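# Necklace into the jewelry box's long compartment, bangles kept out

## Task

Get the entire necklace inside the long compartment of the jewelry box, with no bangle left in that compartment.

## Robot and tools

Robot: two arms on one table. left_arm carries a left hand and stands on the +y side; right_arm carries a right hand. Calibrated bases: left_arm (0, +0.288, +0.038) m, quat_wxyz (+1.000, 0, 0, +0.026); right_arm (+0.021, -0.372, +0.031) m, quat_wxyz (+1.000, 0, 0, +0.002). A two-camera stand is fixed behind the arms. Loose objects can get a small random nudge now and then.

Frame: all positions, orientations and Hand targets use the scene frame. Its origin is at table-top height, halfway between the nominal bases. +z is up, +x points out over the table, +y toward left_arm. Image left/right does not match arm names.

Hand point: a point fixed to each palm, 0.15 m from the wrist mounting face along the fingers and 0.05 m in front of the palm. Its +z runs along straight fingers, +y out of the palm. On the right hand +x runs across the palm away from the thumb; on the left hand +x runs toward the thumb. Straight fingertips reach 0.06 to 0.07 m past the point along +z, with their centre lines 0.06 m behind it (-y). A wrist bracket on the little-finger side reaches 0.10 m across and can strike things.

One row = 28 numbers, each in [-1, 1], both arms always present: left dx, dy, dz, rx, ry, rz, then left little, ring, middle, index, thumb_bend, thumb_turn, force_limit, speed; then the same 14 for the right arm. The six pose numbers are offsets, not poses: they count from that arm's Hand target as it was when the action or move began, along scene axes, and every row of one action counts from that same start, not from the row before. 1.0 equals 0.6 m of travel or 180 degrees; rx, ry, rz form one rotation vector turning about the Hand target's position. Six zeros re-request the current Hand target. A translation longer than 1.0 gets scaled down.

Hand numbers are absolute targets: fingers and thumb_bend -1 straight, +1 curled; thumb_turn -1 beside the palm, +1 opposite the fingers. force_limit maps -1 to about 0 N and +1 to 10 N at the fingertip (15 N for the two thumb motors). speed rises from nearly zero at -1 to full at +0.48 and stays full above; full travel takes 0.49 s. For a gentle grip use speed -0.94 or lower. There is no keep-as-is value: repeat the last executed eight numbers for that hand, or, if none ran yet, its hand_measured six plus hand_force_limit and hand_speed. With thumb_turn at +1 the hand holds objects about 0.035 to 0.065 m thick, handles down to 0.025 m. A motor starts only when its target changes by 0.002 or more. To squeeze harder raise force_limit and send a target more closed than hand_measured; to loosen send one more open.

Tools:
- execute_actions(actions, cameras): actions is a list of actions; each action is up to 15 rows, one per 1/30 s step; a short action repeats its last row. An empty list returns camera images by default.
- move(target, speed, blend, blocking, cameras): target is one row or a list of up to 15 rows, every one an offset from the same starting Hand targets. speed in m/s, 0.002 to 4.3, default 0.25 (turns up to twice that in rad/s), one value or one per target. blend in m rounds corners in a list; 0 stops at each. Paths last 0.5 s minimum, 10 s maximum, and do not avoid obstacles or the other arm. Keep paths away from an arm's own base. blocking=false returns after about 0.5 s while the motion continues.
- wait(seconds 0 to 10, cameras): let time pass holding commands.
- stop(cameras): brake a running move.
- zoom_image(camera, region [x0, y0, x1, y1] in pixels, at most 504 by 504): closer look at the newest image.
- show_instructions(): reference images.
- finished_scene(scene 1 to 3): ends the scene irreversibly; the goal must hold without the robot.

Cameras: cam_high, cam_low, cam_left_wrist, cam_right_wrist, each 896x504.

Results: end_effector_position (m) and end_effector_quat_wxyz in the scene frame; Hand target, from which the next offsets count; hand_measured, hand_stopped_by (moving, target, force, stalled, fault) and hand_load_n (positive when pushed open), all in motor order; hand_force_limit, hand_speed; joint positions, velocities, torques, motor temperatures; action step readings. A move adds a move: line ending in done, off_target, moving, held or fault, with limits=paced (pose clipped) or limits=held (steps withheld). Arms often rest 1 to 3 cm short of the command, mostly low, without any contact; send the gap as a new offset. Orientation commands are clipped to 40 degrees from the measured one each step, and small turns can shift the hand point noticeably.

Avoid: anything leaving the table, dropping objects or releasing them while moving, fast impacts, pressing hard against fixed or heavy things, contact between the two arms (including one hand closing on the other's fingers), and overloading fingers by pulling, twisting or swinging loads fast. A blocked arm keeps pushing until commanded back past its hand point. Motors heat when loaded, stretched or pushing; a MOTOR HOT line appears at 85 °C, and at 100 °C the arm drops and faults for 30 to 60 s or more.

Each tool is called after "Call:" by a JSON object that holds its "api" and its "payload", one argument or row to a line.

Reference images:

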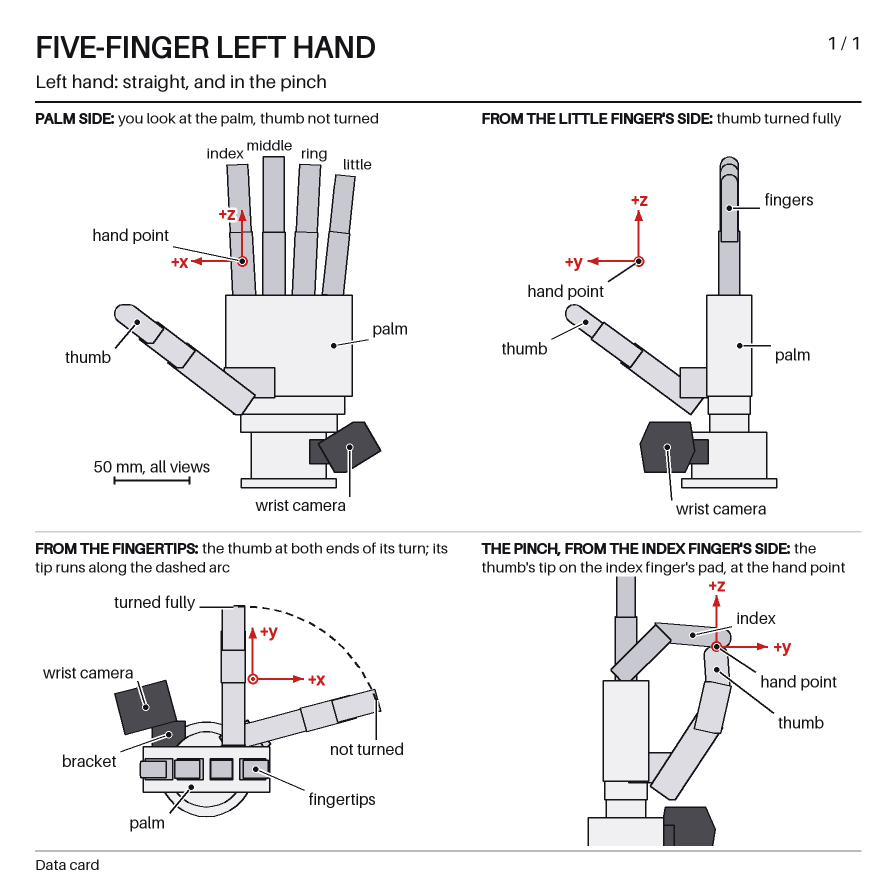

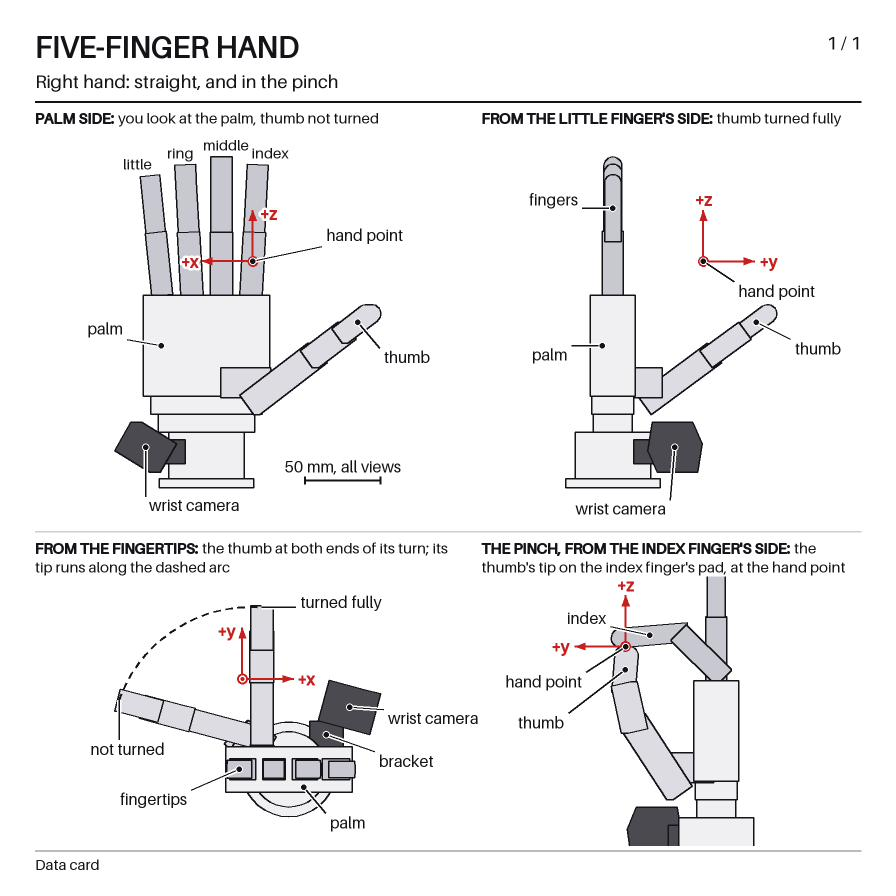

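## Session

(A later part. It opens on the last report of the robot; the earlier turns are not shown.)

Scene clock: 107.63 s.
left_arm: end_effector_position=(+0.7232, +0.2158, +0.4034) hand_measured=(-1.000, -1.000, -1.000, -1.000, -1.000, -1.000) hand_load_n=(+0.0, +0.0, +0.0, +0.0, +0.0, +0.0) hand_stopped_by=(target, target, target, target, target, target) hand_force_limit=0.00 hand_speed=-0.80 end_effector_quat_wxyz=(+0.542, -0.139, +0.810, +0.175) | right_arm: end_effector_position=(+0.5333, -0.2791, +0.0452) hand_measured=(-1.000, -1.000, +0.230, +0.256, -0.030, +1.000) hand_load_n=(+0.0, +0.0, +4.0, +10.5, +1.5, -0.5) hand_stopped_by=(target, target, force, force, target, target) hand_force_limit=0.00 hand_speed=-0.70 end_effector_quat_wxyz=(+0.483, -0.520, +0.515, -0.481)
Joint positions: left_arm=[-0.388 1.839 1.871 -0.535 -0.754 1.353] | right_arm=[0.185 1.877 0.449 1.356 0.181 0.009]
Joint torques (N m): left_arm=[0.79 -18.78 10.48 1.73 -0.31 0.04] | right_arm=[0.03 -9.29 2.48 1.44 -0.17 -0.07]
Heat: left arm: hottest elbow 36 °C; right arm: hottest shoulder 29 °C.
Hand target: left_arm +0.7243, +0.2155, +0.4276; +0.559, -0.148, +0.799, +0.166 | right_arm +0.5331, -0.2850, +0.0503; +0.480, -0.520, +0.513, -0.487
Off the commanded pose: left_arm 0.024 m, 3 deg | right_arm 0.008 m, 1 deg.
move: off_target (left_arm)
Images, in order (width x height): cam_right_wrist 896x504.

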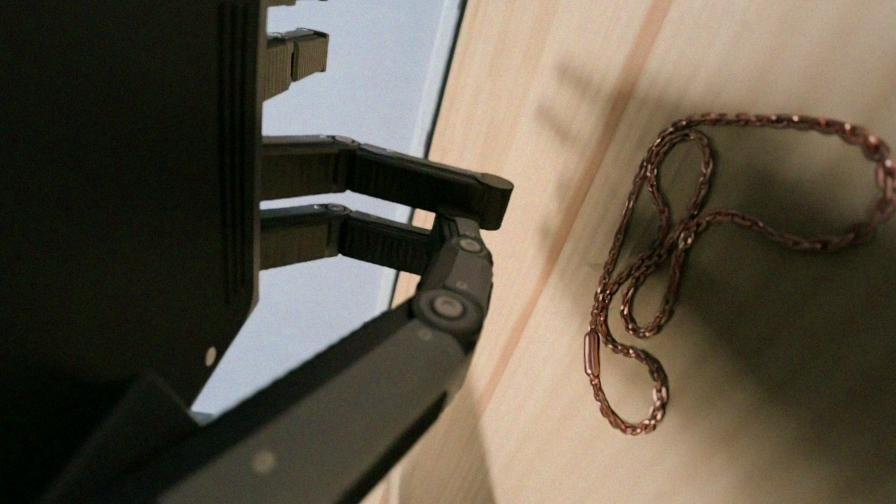

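Call:
{"api": "move", "payload": {
  "target": [
    [0,0,0,0,0,0,-1,-1,-1,-1,-1,-1,0,-0.8, -0.02,0.0,0.0,0,0,0,-1,-1,-0.1,-0.1,-0.13,1,-0.2,0.2],
    [0,0,0,0,0,0,-1,-1,-1,-1,-1,-1,0,-0.8, -0.048,0.0,-0.034,0,0,0,-1,-1,-0.1,-0.1,-0.13,1,-0.2,0.2]
  ],
  "speed": 0.12,
  "cameras": ["cam_high","cam_right_wrist"]
}}

Call:
{"api": "zoom_image", "payload": {
  "camera": "cam_high",
  "region": [350, 230, 450, 330]
}}

Scene clock: 112.07 s.
left_arm: end_effector_position=(+0.7232, +0.2158, +0.4034) hand_measured=(-1.000, -1.000, -1.000, -1.000, -1.000, -1.000) hand_load_n=(+0.0, +0.0, +0.0, +0.0, +0.0, -0.5) hand_stopped_by=(target, target, target, target, target, target) hand_force_limit=0.00 hand_speed=-0.80 end_effector_quat_wxyz=(+0.542, -0.139, +0.810, +0.175) | right_arm: end_effector_position=(+0.5062, -0.2865, +0.0313) hand_measured=(-1.000, -1.000, -0.100, -0.100, -0.130, +1.000) hand_load_n=(+0.0, +0.0, -0.5, +0.0, +0.0, +0.0) hand_stopped_by=(target, target, target, target, target, target) hand_force_limit=-0.20 hand_speed=0.20 end_effector_quat_wxyz=(+0.479, -0.518, +0.518, -0.484)
Joint positions: left_arm=[-0.388 1.839 1.871 -0.535 -0.754 1.353] | right_arm=[0.185 1.927 0.382 1.47 0.192 0.009]
Joint torques (N m): left_arm=[0.62 -18.55 10.4 1.81 -0.32 0.06] | right_arm=[1.26 -6.65 1.8 2.73 0.07 -0.05]
Heat: left arm: hottest elbow 36 °C; right arm: hottest shoulder 29 °C.
Hand target: left_arm +0.7243, +0.2155, +0.4276; +0.559, -0.148, +0.799, +0.166 | right_arm +0.5042, -0.2851, +0.0298; +0.479, -0.520, +0.513, -0.486
Off the commanded pose: left_arm 0.024 m, 3 deg | right_arm 0.003 m, 1 deg.
move: off_target (left_arm)
Images, in order (width x height): cam_high 896x504, cam_right_wrist 896x504.

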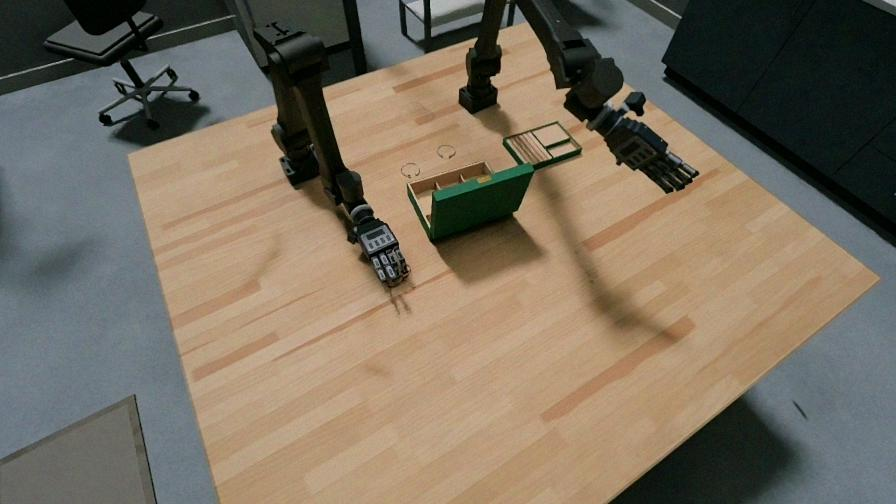

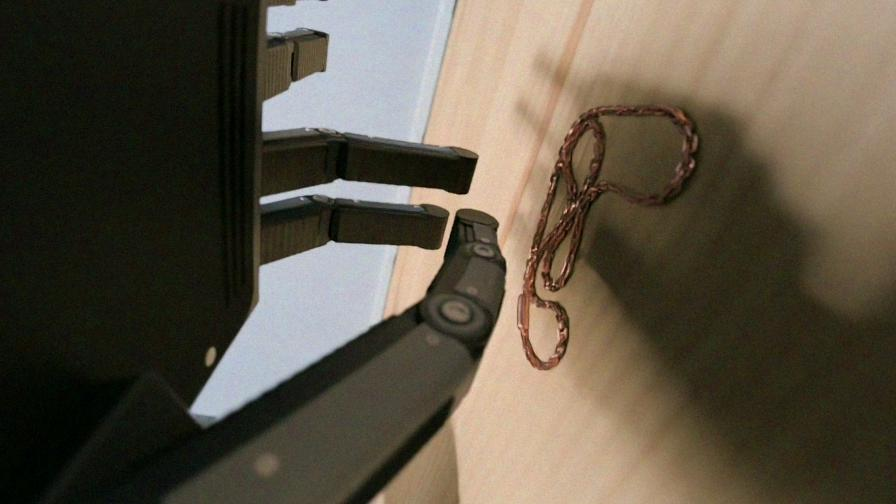

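Scaled by 5.040 from the camera's 896x504 image, which has a finer 1280x720 frame.

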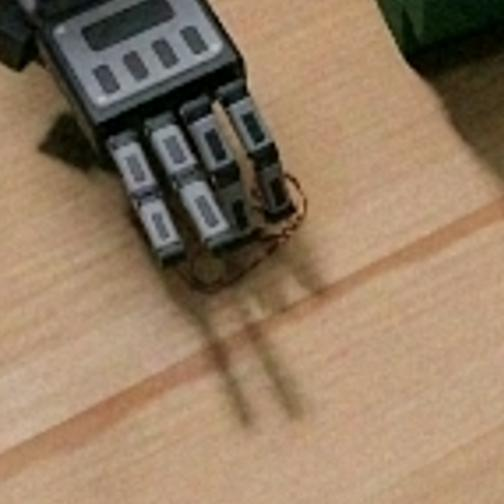

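Call:
{"api": "move", "payload": {
  "target": [0,0,0,0,0,0,-1,-1,-1,-1,-1,-1,0,-0.8, 0,0,-0.043,0,0,0,-1,-1,-0.1,-0.1,-0.13,1,-0.2,0.2],
  "speed": 0.08,
  "cameras": ["cam_right_wrist"]
}}

Scene clock: 113.73 s.
left_arm: end_effector_position=(+0.7232, +0.2158, +0.4034) hand_measured=(-1.000, -1.000, -1.000, -1.000, -1.000, -1.000) hand_load_n=(+0.0, +0.0, +0.0, +0.0, +0.0, +0.0) hand_stopped_by=(target, target, target, target, target, target) hand_force_limit=0.00 hand_speed=-0.80 end_effector_quat_wxyz=(+0.542, -0.139, +0.810, +0.175) | right_arm: end_effector_position=(+0.4993, -0.2878, +0.0030) hand_measured=(-1.000, -1.000, -0.100, -0.100, -0.130, +1.000) hand_load_n=(+0.0, +0.0, +0.0, -0.5, +0.0, +0.0) hand_stopped_by=(target, target, target, target, target, target) hand_force_limit=-0.20 hand_speed=0.20 end_effector_quat_wxyz=(-0.470, +0.527, -0.524, +0.477)
Joint positions: left_arm=[-0.388 1.839 1.871 -0.535 -0.754 1.353] | right_arm=[0.185 2.025 0.387 1.533 0.192 0.009]
Joint torques (N m): left_arm=[0.79 -18.55 10.48 1.81 -0.32 0.04] | right_arm=[1.26 -6.83 2.39 2.7 0.08 -0.03]
Heat: left arm: hottest elbow 36 °C; right arm: hottest shoulder 29 °C.
Hand target: left_arm +0.7243, +0.2155, +0.4276; +0.559, -0.148, +0.799, +0.166 | right_arm +0.5043, -0.2850, +0.0042; -0.480, +0.520, -0.513, +0.486
Off the commanded pose: left_arm 0.024 m, 3 deg | right_arm 0.006 m, 2 deg.
joint sent to its limit (right arm) — joint 4 (wrist pitch), upper limit. The joint targets still meet the commanded pose.
move: off_target (left_arm)
Images, in order (width x height): cam_right_wrist 896x504.

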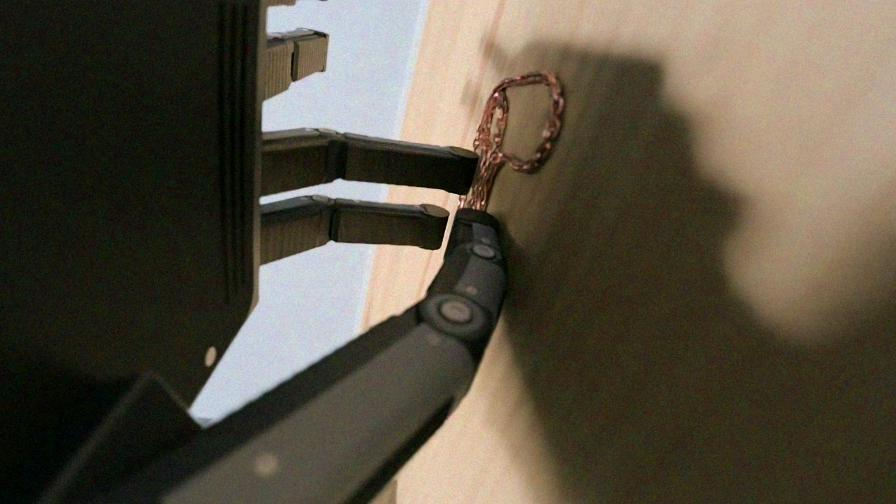

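Call:
{"api": "move", "payload": {
  "target": [
    [0,0,0,0,0,0,-1,-1,-1,-1,-1,-1,0,-0.8, 0.0,0,-0.012,0,0,0,-1,-1,-0.1,-0.1,-0.13,1,-0.2,0.2],
    [0,0,0,0,0,0,-1,-1,-1,-1,-1,-1,0,-0.8, 0.055,0,-0.012,0,0,0,-1,-1,-0.1,-0.1,-0.13,1,-0.2,0.2]
  ],
  "speed": 0.06,
  "cameras": ["cam_right_wrist","cam_low","cam_high"]
}}

Call:
{"api": "zoom_image", "payload": {
  "camera": "cam_high",
  "region": [350, 230, 450, 330]
}}

Call:
{"api": "zoom_image", "payload": {
  "camera": "cam_low",
  "region": [155, 240, 230, 300]
}}

Scene clock: 116.13 s.
left_arm: end_effector_position=(+0.7232, +0.2158, +0.4034) hand_measured=(-1.000, -1.000, -1.000, -1.000, -1.000, -1.000) hand_load_n=(+0.0, +0.0, +0.0, +0.0, +0.0, +0.5) hand_stopped_by=(target, target, target, target, target, target) hand_force_limit=0.00 hand_speed=-0.80 end_effector_quat_wxyz=(+0.542, -0.139, +0.810, +0.175) | right_arm: end_effector_position=(+0.5323, -0.2789, +0.0037) hand_measured=(-1.000, -1.000, -0.100, -0.100, -0.130, +1.000) hand_load_n=(+0.0, +0.0, +0.0, +0.0, +0.0, +0.0) hand_stopped_by=(target, target, target, target, target, target) hand_force_limit=-0.20 hand_speed=0.20 end_effector_quat_wxyz=(+0.488, -0.517, +0.511, -0.483)
Joint positions: left_arm=[-0.388 1.839 1.871 -0.535 -0.754 1.353] | right_arm=[0.185 2.073 0.475 1.54 0.179 0.009]
Joint torques (N m): left_arm=[0.5 -18.67 10.44 1.74 -0.32 0.04] | right_arm=[-0.09 -7.59 2.82 1.43 -0.18 -0.07]
Heat: left arm: hottest elbow 36 °C; right arm: hottest shoulder 29 °C.
Hand target: left_arm +0.7243, +0.2155, +0.4276; +0.559, -0.148, +0.799, +0.166 | right_arm +0.5373, -0.2850, -0.0031; +0.480, -0.520, +0.513, -0.486
Off the commanded pose: left_arm 0.024 m, 3 deg | right_arm 0.010 m, 1 deg.
move: off_target (left_arm)
Images, in order (width x height): cam_high 896x504, cam_low 896x504, cam_right_wrist 896x504.

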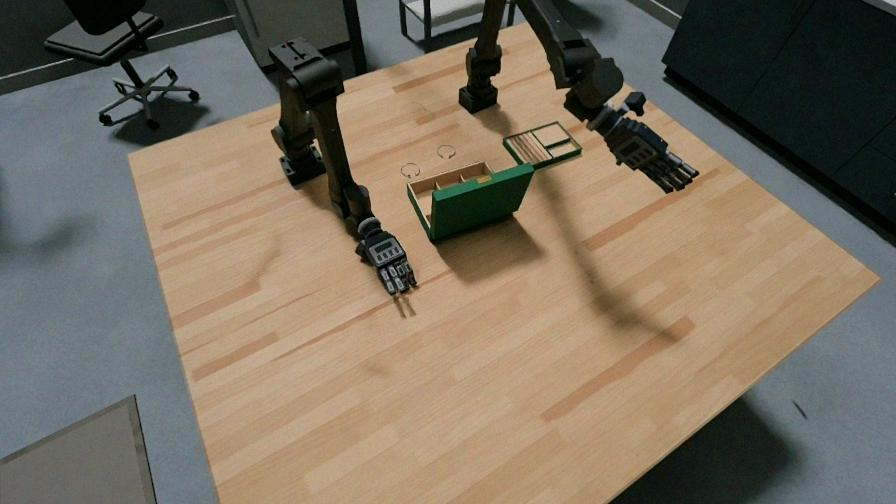

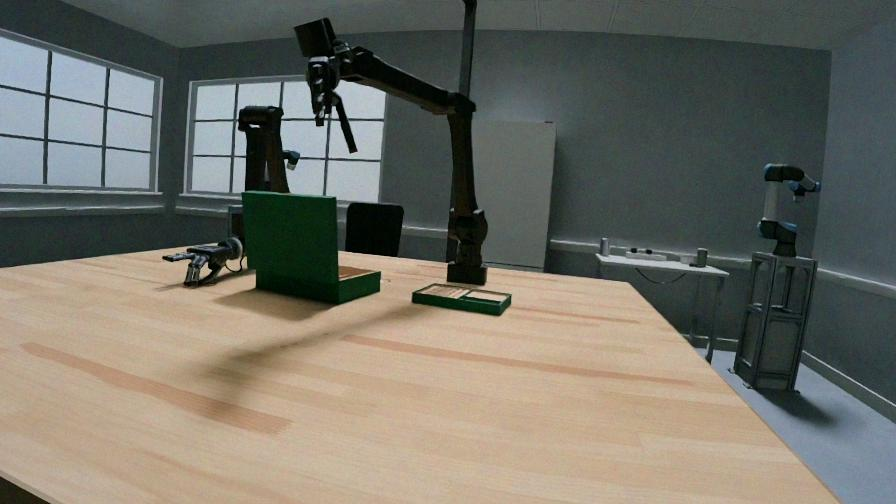

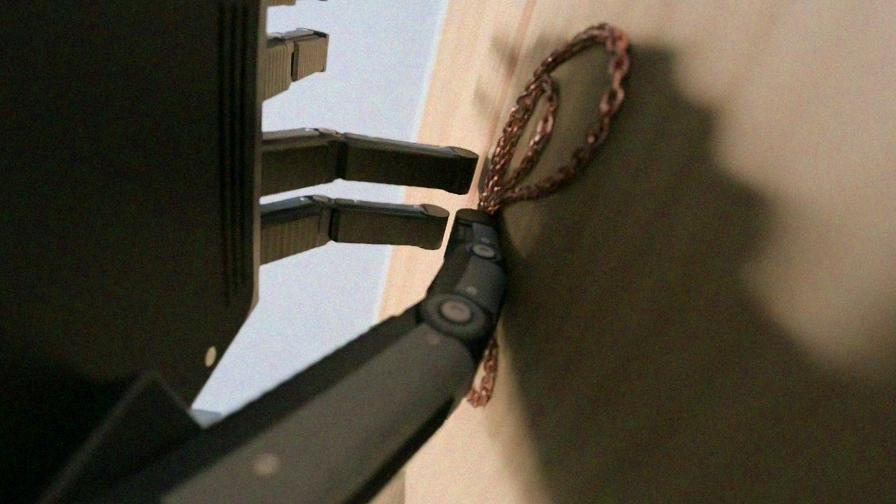

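Scaled by 5.040 from the camera's 896x504 image, which has a finer 1280x720 frame.

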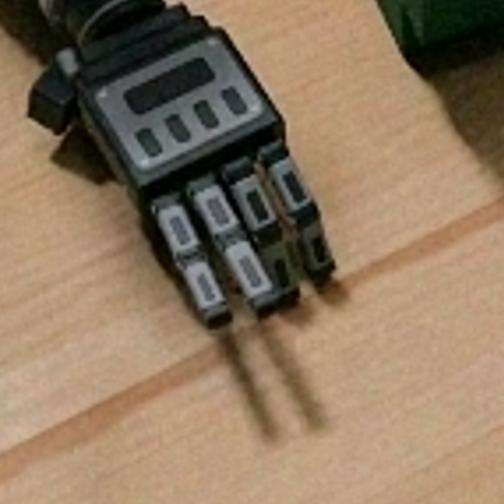

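Scaled by 6.720 from the camera's 896x504 image, which has a finer 1280x720 frame.

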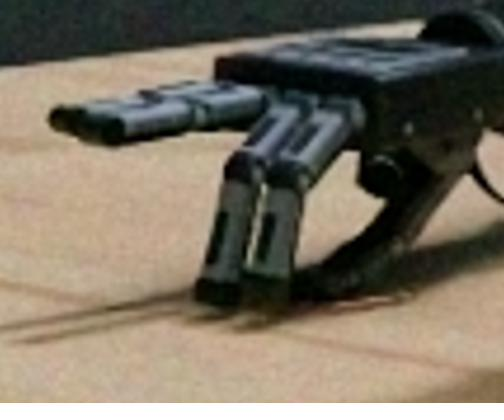

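Call:
{"api": "move", "payload": {
  "target": [0,0,0,0,0,0,-1,-1,-1,-1,-1,-1,0,-0.8, 0.006,0,0,0,0,0,-1,-1,0.7,0.7,-0.13,1,0.0,-0.7],
  "speed": 0.05,
  "cameras": ["cam_right_wrist","cam_low"]
}}

Call:
{"api": "zoom_image", "payload": {
  "camera": "cam_low",
  "region": [155, 240, 230, 300]
}}

Scene clock: 117.37 s.
left_arm: end_effector_position=(+0.7232, +0.2158, +0.4034) hand_measured=(-1.000, -1.000, -1.000, -1.000, -1.000, -1.000) hand_load_n=(+0.0, +0.0, +0.0, +0.0, +0.0, +0.0) hand_stopped_by=(target, target, target, target, target, target) hand_force_limit=0.00 hand_speed=-0.80 end_effector_quat_wxyz=(+0.542, -0.139, +0.810, +0.175) | right_arm: end_effector_position=(+0.5393, -0.2782, +0.0073) hand_measured=(-1.000, -1.000, +0.254, +0.284, -0.130, +1.000) hand_load_n=(+0.0, +0.0, +10.0, +6.5, +1.5, -3.5) hand_stopped_by=(target, target, force, force, target, target) hand_force_limit=0.00 hand_speed=-0.70 end_effector_quat_wxyz=(+0.492, -0.513, +0.509, -0.486)
Joint positions: left_arm=[-0.388 1.839 1.871 -0.535 -0.754 1.353] | right_arm=[0.183 2.073 0.491 1.538 0.177 0.009]
Joint torques (N m): left_arm=[0.38 -18.67 10.4 1.76 -0.3 0.03] | right_arm=[-0.09 -7.71 2.41 1.06 -0.18 -0.07]
Heat: left arm: hottest elbow 36 °C; right arm: hottest shoulder 29 °C.
Hand target: left_arm +0.7243, +0.2155, +0.4276; +0.559, -0.148, +0.799, +0.166 | right_arm +0.5409, -0.2850, -0.0031; +0.480, -0.520, +0.513, -0.486
Off the commanded pose: left_arm 0.024 m, 3 deg | right_arm 0.013 m, 2 deg.
move: off_target (left_arm, right_arm)
Images, in order (width x height): cam_low 896x504, cam_right_wrist 896x504.

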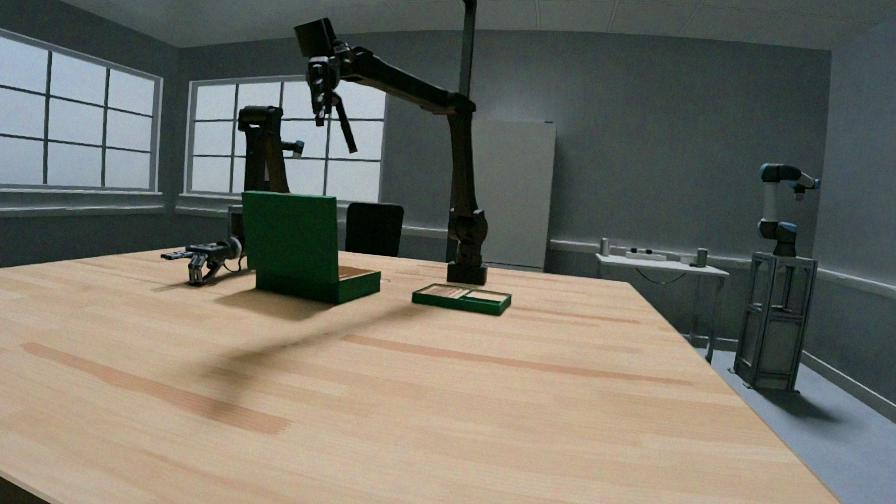

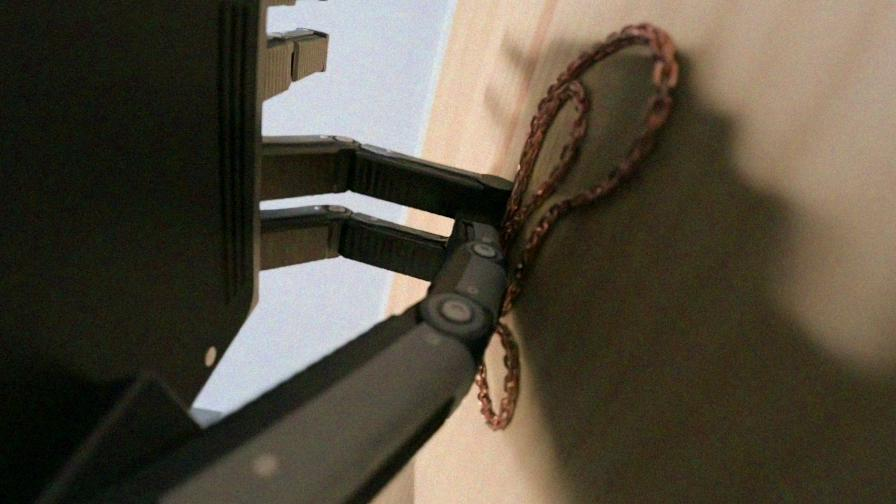

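Scaled by 6.720 from the camera's 896x504 image, which has a finer 1280x720 frame.

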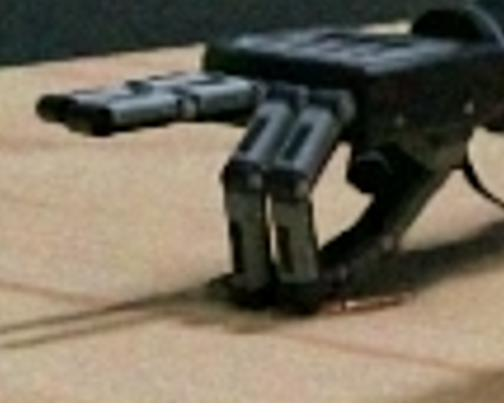

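Call:
{"api": "move", "payload": {
  "target": [0,0,0,0,0,0,-1,-1,-1,-1,-1,-1,0,-0.8, 0,0,0.1,0,0,0,-1,-1,0.7,0.7,-0.13,1,0.0,-0.7],
  "speed": 0.08,
  "cameras": ["cam_right_wrist"]
}}

Scene clock: 119.23 s.
left_arm: end_effector_position=(+0.7232, +0.2158, +0.4034) hand_measured=(-1.000, -1.000, -1.000, -1.000, -1.000, -1.000) hand_load_n=(+0.0, +0.0, +0.0, +0.0, +0.0, +0.0) hand_stopped_by=(target, target, target, target, target, target) hand_force_limit=0.00 hand_speed=-0.80 end_effector_quat_wxyz=(+0.542, -0.139, +0.810, +0.175) | right_arm: end_effector_position=(+0.5408, -0.2779, +0.0516) hand_measured=(-1.000, -1.000, +0.254, +0.284, -0.130, +1.000) hand_load_n=(+0.0, +0.0, +10.0, +6.5, +2.0, -3.5) hand_stopped_by=(target, target, force, force, target, target) hand_force_limit=0.00 hand_speed=-0.70 end_effector_quat_wxyz=(+0.483, -0.521, +0.514, -0.481)
Joint positions: left_arm=[-0.388 1.839 1.871 -0.535 -0.754 1.353] | right_arm=[0.183 1.854 0.468 1.314 0.177 0.009]
Joint torques (N m): left_arm=[0.67 -18.78 10.48 1.81 -0.3 0.04] | right_arm=[-0.09 -9.35 2.81 1.43 -0.16 -0.07]
Heat: left arm: hottest elbow 36 °C; right arm: hottest shoulder 29 °C.
Hand target: left_arm +0.7243, +0.2155, +0.4276; +0.559, -0.148, +0.799, +0.166 | right_arm +0.5409, -0.2850, +0.0569; +0.480, -0.520, +0.513, -0.486
Off the commanded pose: left_arm 0.024 m, 3 deg | right_arm 0.009 m, 1 deg.
move: off_target (left_arm)
Images, in order (width x height): cam_right_wrist 896x504.

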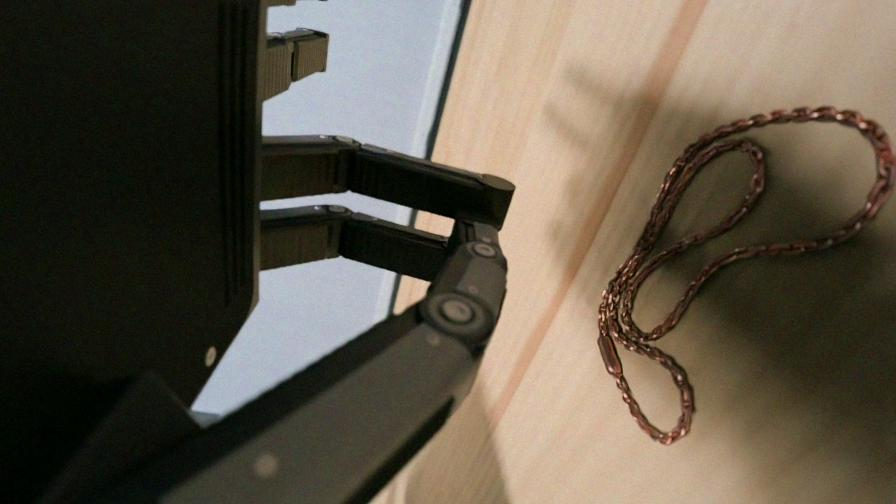

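Call:
{"api": "move", "payload": {
  "target": [0,0,0,0,0,0,-1,-1,-1,-1,-1,-1,0,-0.8, -0.04,0,0.08,0,0,0,-1,-1,-0.1,-0.1,-0.2,1,-0.2,0.2],
  "speed": 0.25,
  "cameras": ["cam_right_wrist","cam_high"]
}}

Call:
{"api": "zoom_image", "payload": {
  "camera": "cam_high",
  "region": [350, 230, 450, 330]
}}

Scene clock: 122.37 s.
left_arm: end_effector_position=(+0.7232, +0.2158, +0.4034) hand_measured=(-1.000, -1.000, -1.000, -1.000, -1.000, -1.000) hand_load_n=(+0.0, +0.0, +0.0, +0.0, +0.0, +0.0) hand_stopped_by=(target, target, target, target, target, target) hand_force_limit=0.00 hand_speed=-0.80 end_effector_quat_wxyz=(+0.542, -0.139, +0.810, +0.175) | right_arm: end_effector_position=(+0.5180, -0.2837, +0.1003) hand_measured=(-1.000, -1.000, -0.100, -0.100, -0.200, +1.000) hand_load_n=(-0.5, +0.0, +0.0, +0.0, +0.0, +0.0) hand_stopped_by=(target, target, target, target, target, target) hand_force_limit=-0.20 hand_speed=0.20 end_effector_quat_wxyz=(+0.481, -0.519, +0.516, -0.482)
Joint positions: left_arm=[-0.388 1.839 1.871 -0.535 -0.754 1.353] | right_arm=[0.183 1.612 0.4 1.139 0.184 0.009]
Joint torques (N m): left_arm=[0.38 -18.78 10.48 1.78 -0.31 0.06] | right_arm=[0.85 -7.77 4.21 1.44 0.07 -0.06]
Heat: left arm: hottest elbow 36 °C; right arm: hottest shoulder 29 °C.
Hand target: left_arm +0.7243, +0.2155, +0.4276; +0.559, -0.148, +0.799, +0.166 | right_arm +0.5169, -0.2850, +0.1049; +0.480, -0.520, +0.513, -0.486
Off the commanded pose: left_arm 0.024 m, 3 deg | right_arm 0.005 m, 1 deg.
move: off_target (left_arm)
Images, in order (width x height): cam_high 896x504, cam_right_wrist 896x504.

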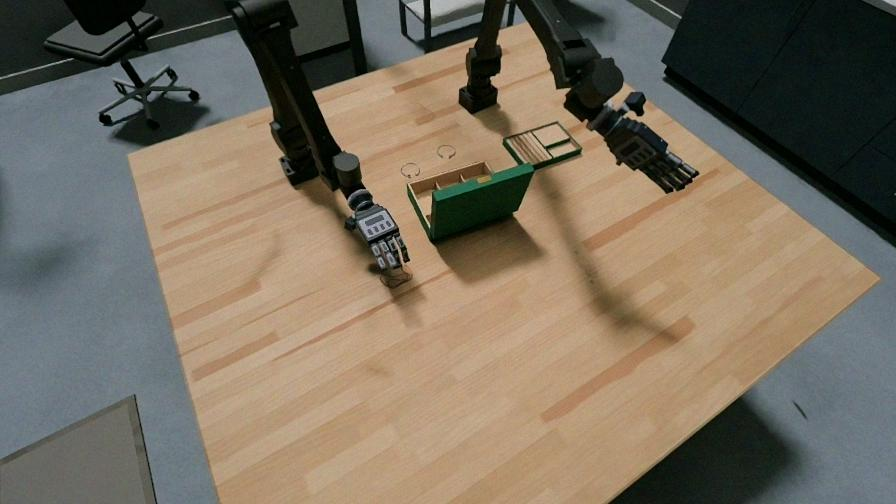

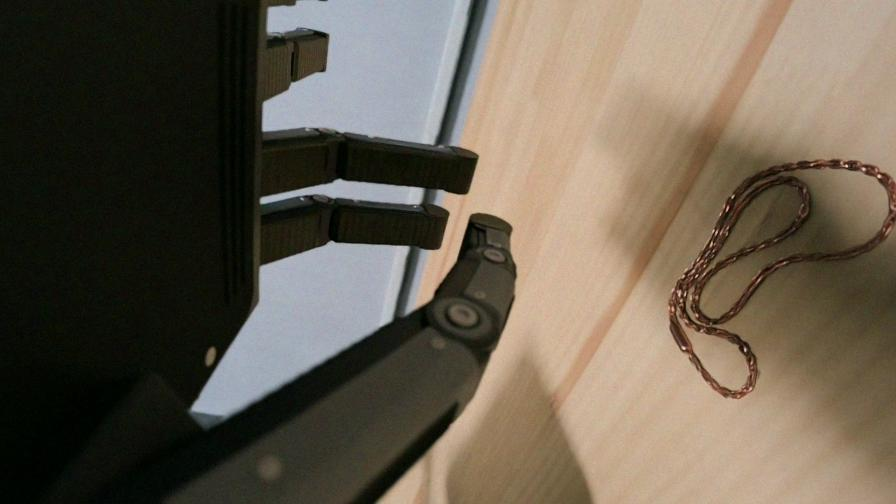

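Scaled by 5.040 from the camera's 896x504 image, which has a finer 1280x720 frame.

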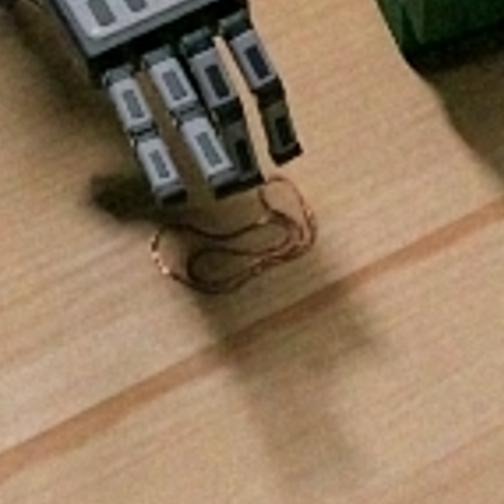

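Call:
{"api": "move", "payload": {
  "target": [
    [0,0,0,0,0,0,-1,-1,-1,-1,-1,-1,0,-0.8, 0.002,0.013,-0.12,0,0,0,-1,-1,-0.1,-0.1,-0.2,1,-0.2,0.2],
    [0,0,0,0,0,0,-1,-1,-1,-1,-1,-1,0,-0.8, 0.002,0.013,-0.165,0,0,0,-1,-1,-0.1,-0.1,-0.2,1,-0.2,0.2]
  ],
  "speed": [0.2,0.1],
  "cameras": ["cam_right_wrist","cam_high"]
}}

Call:
{"api": "zoom_image", "payload": {
  "camera": "cam_high",
  "region": [350, 230, 450, 330]
}}

Scene clock: 125.30 s.
left_arm: end_effector_position=(+0.7232, +0.2158, +0.4034) hand_measured=(-1.000, -1.000, -1.000, -1.000, -1.000, -1.000) hand_load_n=(+0.0, +0.0, +0.0, +0.0, +0.0, +0.0) hand_stopped_by=(target, target, target, target, target, target) hand_force_limit=0.00 hand_speed=-0.80 end_effector_quat_wxyz=(+0.542, -0.139, +0.810, +0.175) | right_arm: end_effector_position=(+0.5136, -0.2838, +0.0064) hand_measured=(-1.000, -1.000, -0.100, -0.100, -0.200, +1.000) hand_load_n=(+0.0, +0.0, +0.0, +0.0, -0.5, +0.0) hand_stopped_by=(target, target, target, target, target, target) hand_force_limit=-0.20 hand_speed=0.20 end_effector_quat_wxyz=(-0.474, +0.519, -0.521, +0.484)
Joint positions: left_arm=[-0.388 1.839 1.871 -0.535 -0.754 1.353] | right_arm=[0.194 2.033 0.422 1.528 0.209 0.009]
Joint torques (N m): left_arm=[0.67 -18.55 10.43 1.85 -0.31 0.04] | right_arm=[1.79 -6.89 2.74 2.56 0.03 -0.04]
Heat: left arm: hottest elbow 36 °C; right arm: hottest shoulder 29 °C.
Hand target: left_arm +0.7243, +0.2155, +0.4276; +0.559, -0.148, +0.799, +0.166 | right_arm +0.5181, -0.2771, +0.0059; -0.480, +0.520, -0.513, +0.486
Off the commanded pose: left_arm 0.024 m, 3 deg | right_arm 0.008 m, 1 deg.
move: off_target (left_arm)
Images, in order (width x height): cam_high 896x504, cam_right_wrist 896x504.

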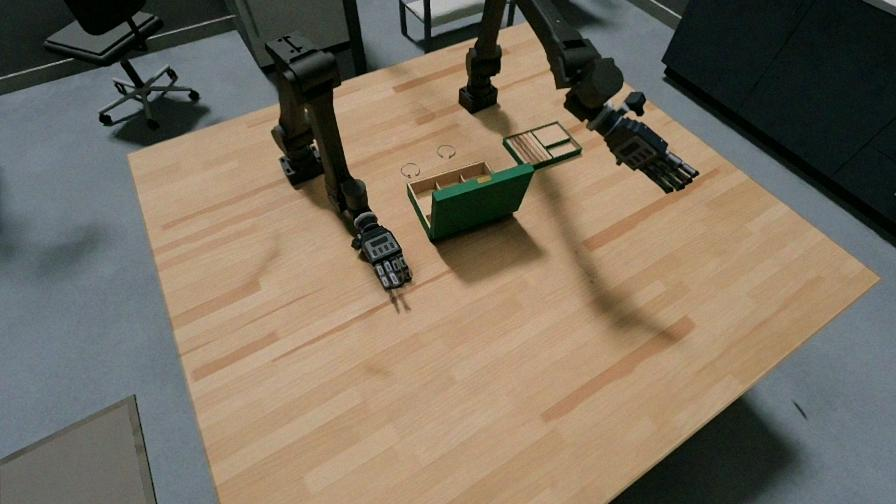

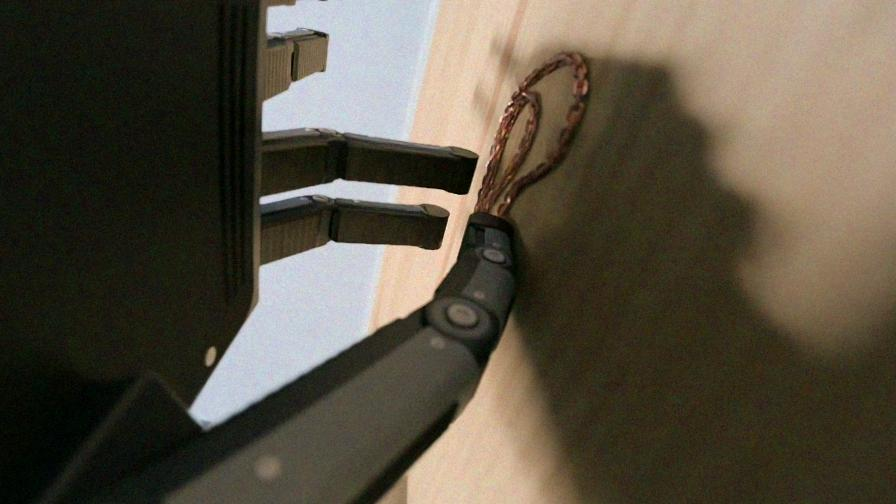

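Scaled by 5.040 from the camera's 896x504 image, which has a finer 1280x720 frame.

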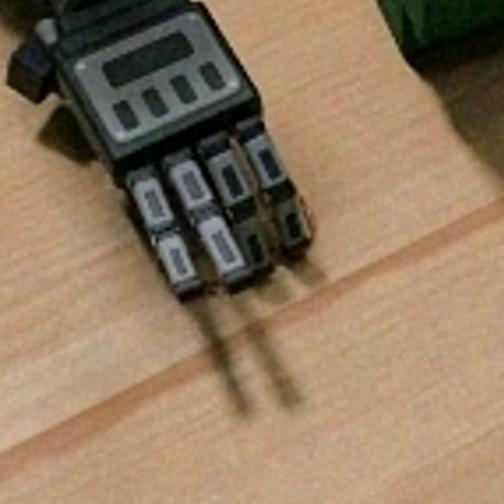

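Call:
{"api": "move", "payload": {
  "target": [
    [0,0,0,0,0,0,-1,-1,-1,-1,-1,-1,0,-0.8, 0.0,0,-0.008,0,0,0,-1,-1,-0.1,-0.1,-0.2,1,-0.2,0.2],
    [0,0,0,0,0,0,-1,-1,-1,-1,-1,-1,0,-0.8, 0.045,0,-0.008,0,0,0,-1,-1,-0.1,-0.1,-0.2,1,-0.2,0.2]
  ],
  "speed": 0.06,
  "cameras": ["cam_right_wrist","cam_low"]
}}

Call:
{"api": "zoom_image", "payload": {
  "camera": "cam_low",
  "region": [155, 240, 230, 300]
}}

Scene clock: 127.67 s.
left_arm: end_effector_position=(+0.7232, +0.2158, +0.4034) hand_measured=(-1.000, -1.000, -1.000, -1.000, -1.000, -1.000) hand_load_n=(-0.5, +0.0, +0.0, +0.0, +0.0, +0.0) hand_stopped_by=(target, target, target, target, target, target) hand_force_limit=0.00 hand_speed=-0.80 end_effector_quat_wxyz=(+0.542, -0.139, +0.810, +0.175) | right_arm: end_effector_position=(+0.5405, -0.2760, +0.0082) hand_measured=(-1.000, -1.000, -0.100, -0.100, -0.200, +1.000) hand_load_n=(+0.0, +0.0, +0.0, +0.0, -0.5, +0.0) hand_stopped_by=(target, target, target, target, target, target) hand_force_limit=-0.20 hand_speed=0.20 end_effector_quat_wxyz=(+0.485, -0.514, +0.513, -0.486)
Joint positions: left_arm=[-0.388 1.839 1.871 -0.535 -0.754 1.353] | right_arm=[0.194 2.054 0.494 1.504 0.197 0.009]
Joint torques (N m): left_arm=[0.5 -18.78 10.43 1.72 -0.3 0.03] | right_arm=[0.56 -7.59 3.19 1.33 -0.18 -0.06]
Heat: left arm: hottest elbow 36 °C; right arm: hottest shoulder 29 °C.
Hand target: left_arm +0.7243, +0.2155, +0.4276; +0.559, -0.148, +0.799, +0.166 | right_arm +0.5451, -0.2771, +0.0010; +0.480, -0.520, +0.513, -0.486
Off the commanded pose: left_arm 0.024 m, 3 deg | right_arm 0.008 m, 1 deg.
move: off_target (left_arm)
Images, in order (width x height): cam_low 896x504, cam_right_wrist 896x504.

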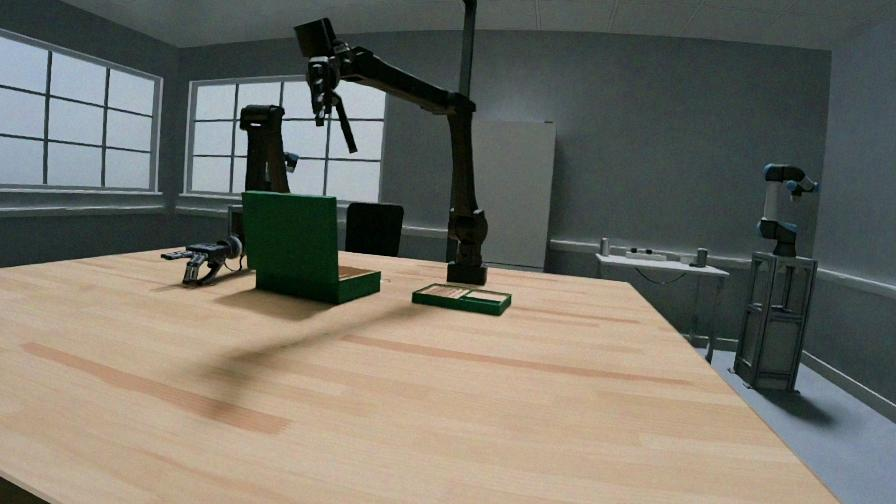

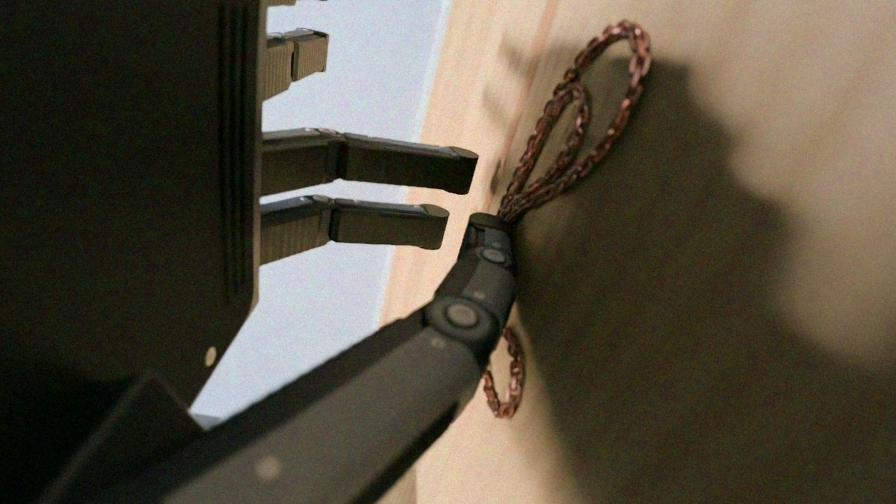

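Scaled by 6.720 from the camera's 896x504 image, which has a finer 1280x720 frame.

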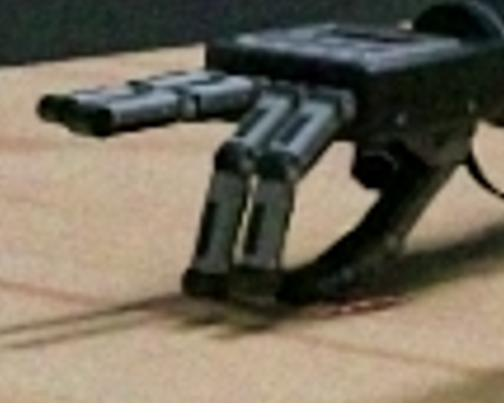

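Call:
{"api": "move", "payload": {
  "target": [
    [0,0,0,0,0,0,-1,-1,-1,-1,-1,-1,0,-0.8, 0.012,0,-0.004,0,0,0,-1,-1,0.1,0.1,-0.2,1,0.0,-0.4],
    [0,0,0,0,0,0,-1,-1,-1,-1,-1,-1,0,-0.8, 0.014,0,-0.004,0,0,0,-1,-1,0.7,0.7,-0.2,1,0.0,-0.7]
  ],
  "speed": 0.05,
  "cameras": ["cam_right_wrist","cam_low"]
}}

Call:
{"api": "zoom_image", "payload": {
  "camera": "cam_low",
  "region": [155, 240, 230, 300]
}}

Scene clock: 130.23 s.
left_arm: end_effector_position=(+0.7232, +0.2158, +0.4034) hand_measured=(-1.000, -1.000, -1.000, -1.000, -1.000, -1.000) hand_load_n=(+0.0, +0.0, +0.0, +0.0, +0.0, +0.0) hand_stopped_by=(target, target, target, target, target, target) hand_force_limit=0.00 hand_speed=-0.80 end_effector_quat_wxyz=(+0.542, -0.139, +0.810, +0.175) | right_arm: end_effector_position=(+0.5512, -0.2729, +0.0099) hand_measured=(-1.000, -1.000, +0.260, +0.290, -0.200, +1.000) hand_load_n=(+0.0, +0.0, +8.0, +5.5, +1.0, -0.5) hand_stopped_by=(target, target, force, force, target, target) hand_force_limit=0.00 hand_speed=-0.70 end_effector_quat_wxyz=(+0.490, -0.512, +0.510, -0.487)
Joint positions: left_arm=[-0.388 1.839 1.871 -0.535 -0.754 1.353] | right_arm=[0.194 2.061 0.522 1.493 0.192 0.009]
Joint torques (N m): left_arm=[0.62 -18.73 10.5 1.78 -0.3 0.06] | right_arm=[0.21 -7.59 3.02 1.21 -0.16 -0.06]
Heat: left arm: hottest elbow 36 °C; right arm: hottest shoulder 29 °C.
Hand target: left_arm +0.7243, +0.2155, +0.4276; +0.559, -0.148, +0.799, +0.166 | right_arm +0.5536, -0.2771, -0.0011; +0.480, -0.520, +0.513, -0.487
Off the commanded pose: left_arm 0.024 m, 3 deg | right_arm 0.012 m, 2 deg.
move: off_target (left_arm, right_arm); target 2's new numbers were sent with right_arm's hand 0.012 m and 1 deg from that target
Images, in order (width x height): cam_low 896x504, cam_right_wrist 896x504.

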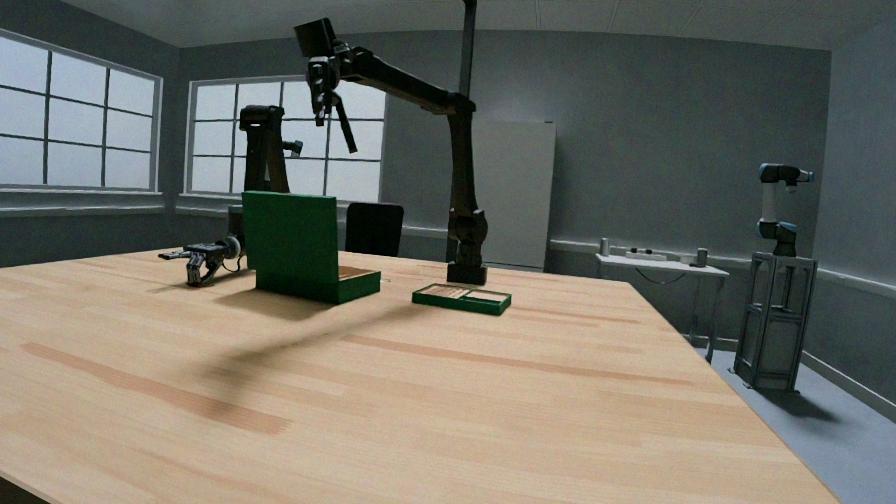

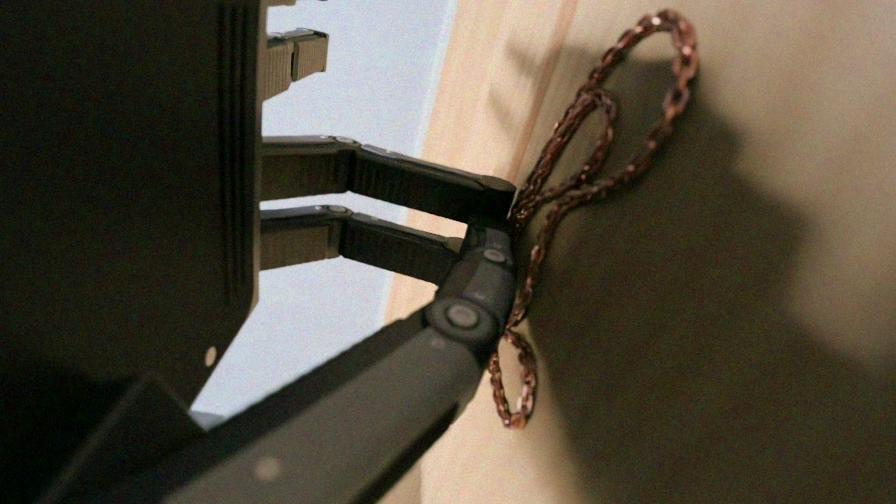

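Scaled by 6.720 from the camera's 896x504 image, which has a finer 1280x720 frame.

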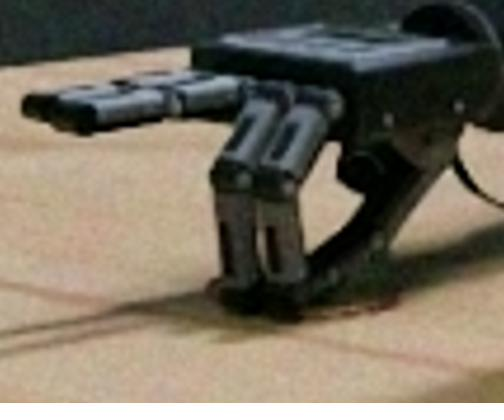

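Here some strands seem to pass between. Lift.

Call:
{"api": "move", "payload": {
  "target": [0,0,0,0,0,0,-1,-1,-1,-1,-1,-1,0,-0.8, 0,0,0.1,0,0,0,-1,-1,0.7,0.7,-0.2,1,0.0,-0.7],
  "speed": 0.06,
  "cameras": ["cam_right_wrist"]
}}

Scene clock: 132.33 s.
left_arm: end_effector_position=(+0.7232, +0.2158, +0.4034) hand_measured=(-1.000, -1.000, -1.000, -1.000, -1.000, -1.000) hand_load_n=(+0.0, +0.0, +0.0, +0.0, +0.0, +0.0) hand_stopped_by=(target, target, target, target, target, target) hand_force_limit=0.00 hand_speed=-0.80 end_effector_quat_wxyz=(+0.542, -0.139, +0.810, +0.175) | right_arm: end_effector_position=(+0.5536, -0.2724, +0.0528) hand_measured=(-1.000, -1.000, +0.260, +0.290, -0.200, +1.000) hand_load_n=(+0.0, +0.0, +8.0, +5.5, +1.0, +0.0) hand_stopped_by=(target, target, force, force, target, target) hand_force_limit=0.00 hand_speed=-0.70 end_effector_quat_wxyz=(+0.482, -0.520, +0.515, -0.482)
Joint positions: left_arm=[-0.388 1.839 1.871 -0.535 -0.754 1.353] | right_arm=[0.194 1.86 0.505 1.282 0.192 0.009]
Joint torques (N m): left_arm=[0.5 -18.84 10.4 1.72 -0.3 0.05] | right_arm=[0.26 -9.7 3.07 1.47 -0.14 -0.06]
Heat: left arm: hottest elbow 36 °C; right arm: hottest shoulder 29 °C.
Hand target: left_arm +0.7243, +0.2155, +0.4276; +0.559, -0.148, +0.799, +0.166 | right_arm +0.5535, -0.2771, +0.0586; +0.480, -0.520, +0.513, -0.486
Off the commanded pose: left_arm 0.024 m, 3 deg | right_arm 0.008 m, 1 deg.
move: off_target (left_arm)
Images, in order (width x height): cam_right_wrist 896x504.

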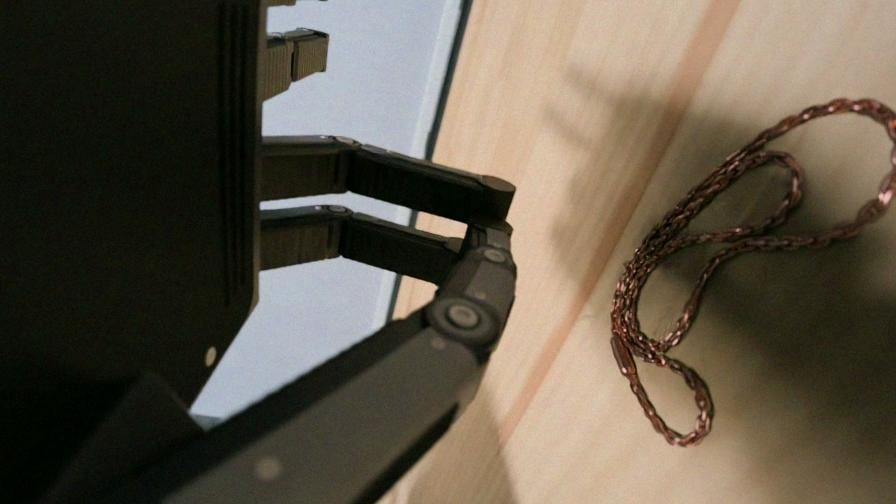

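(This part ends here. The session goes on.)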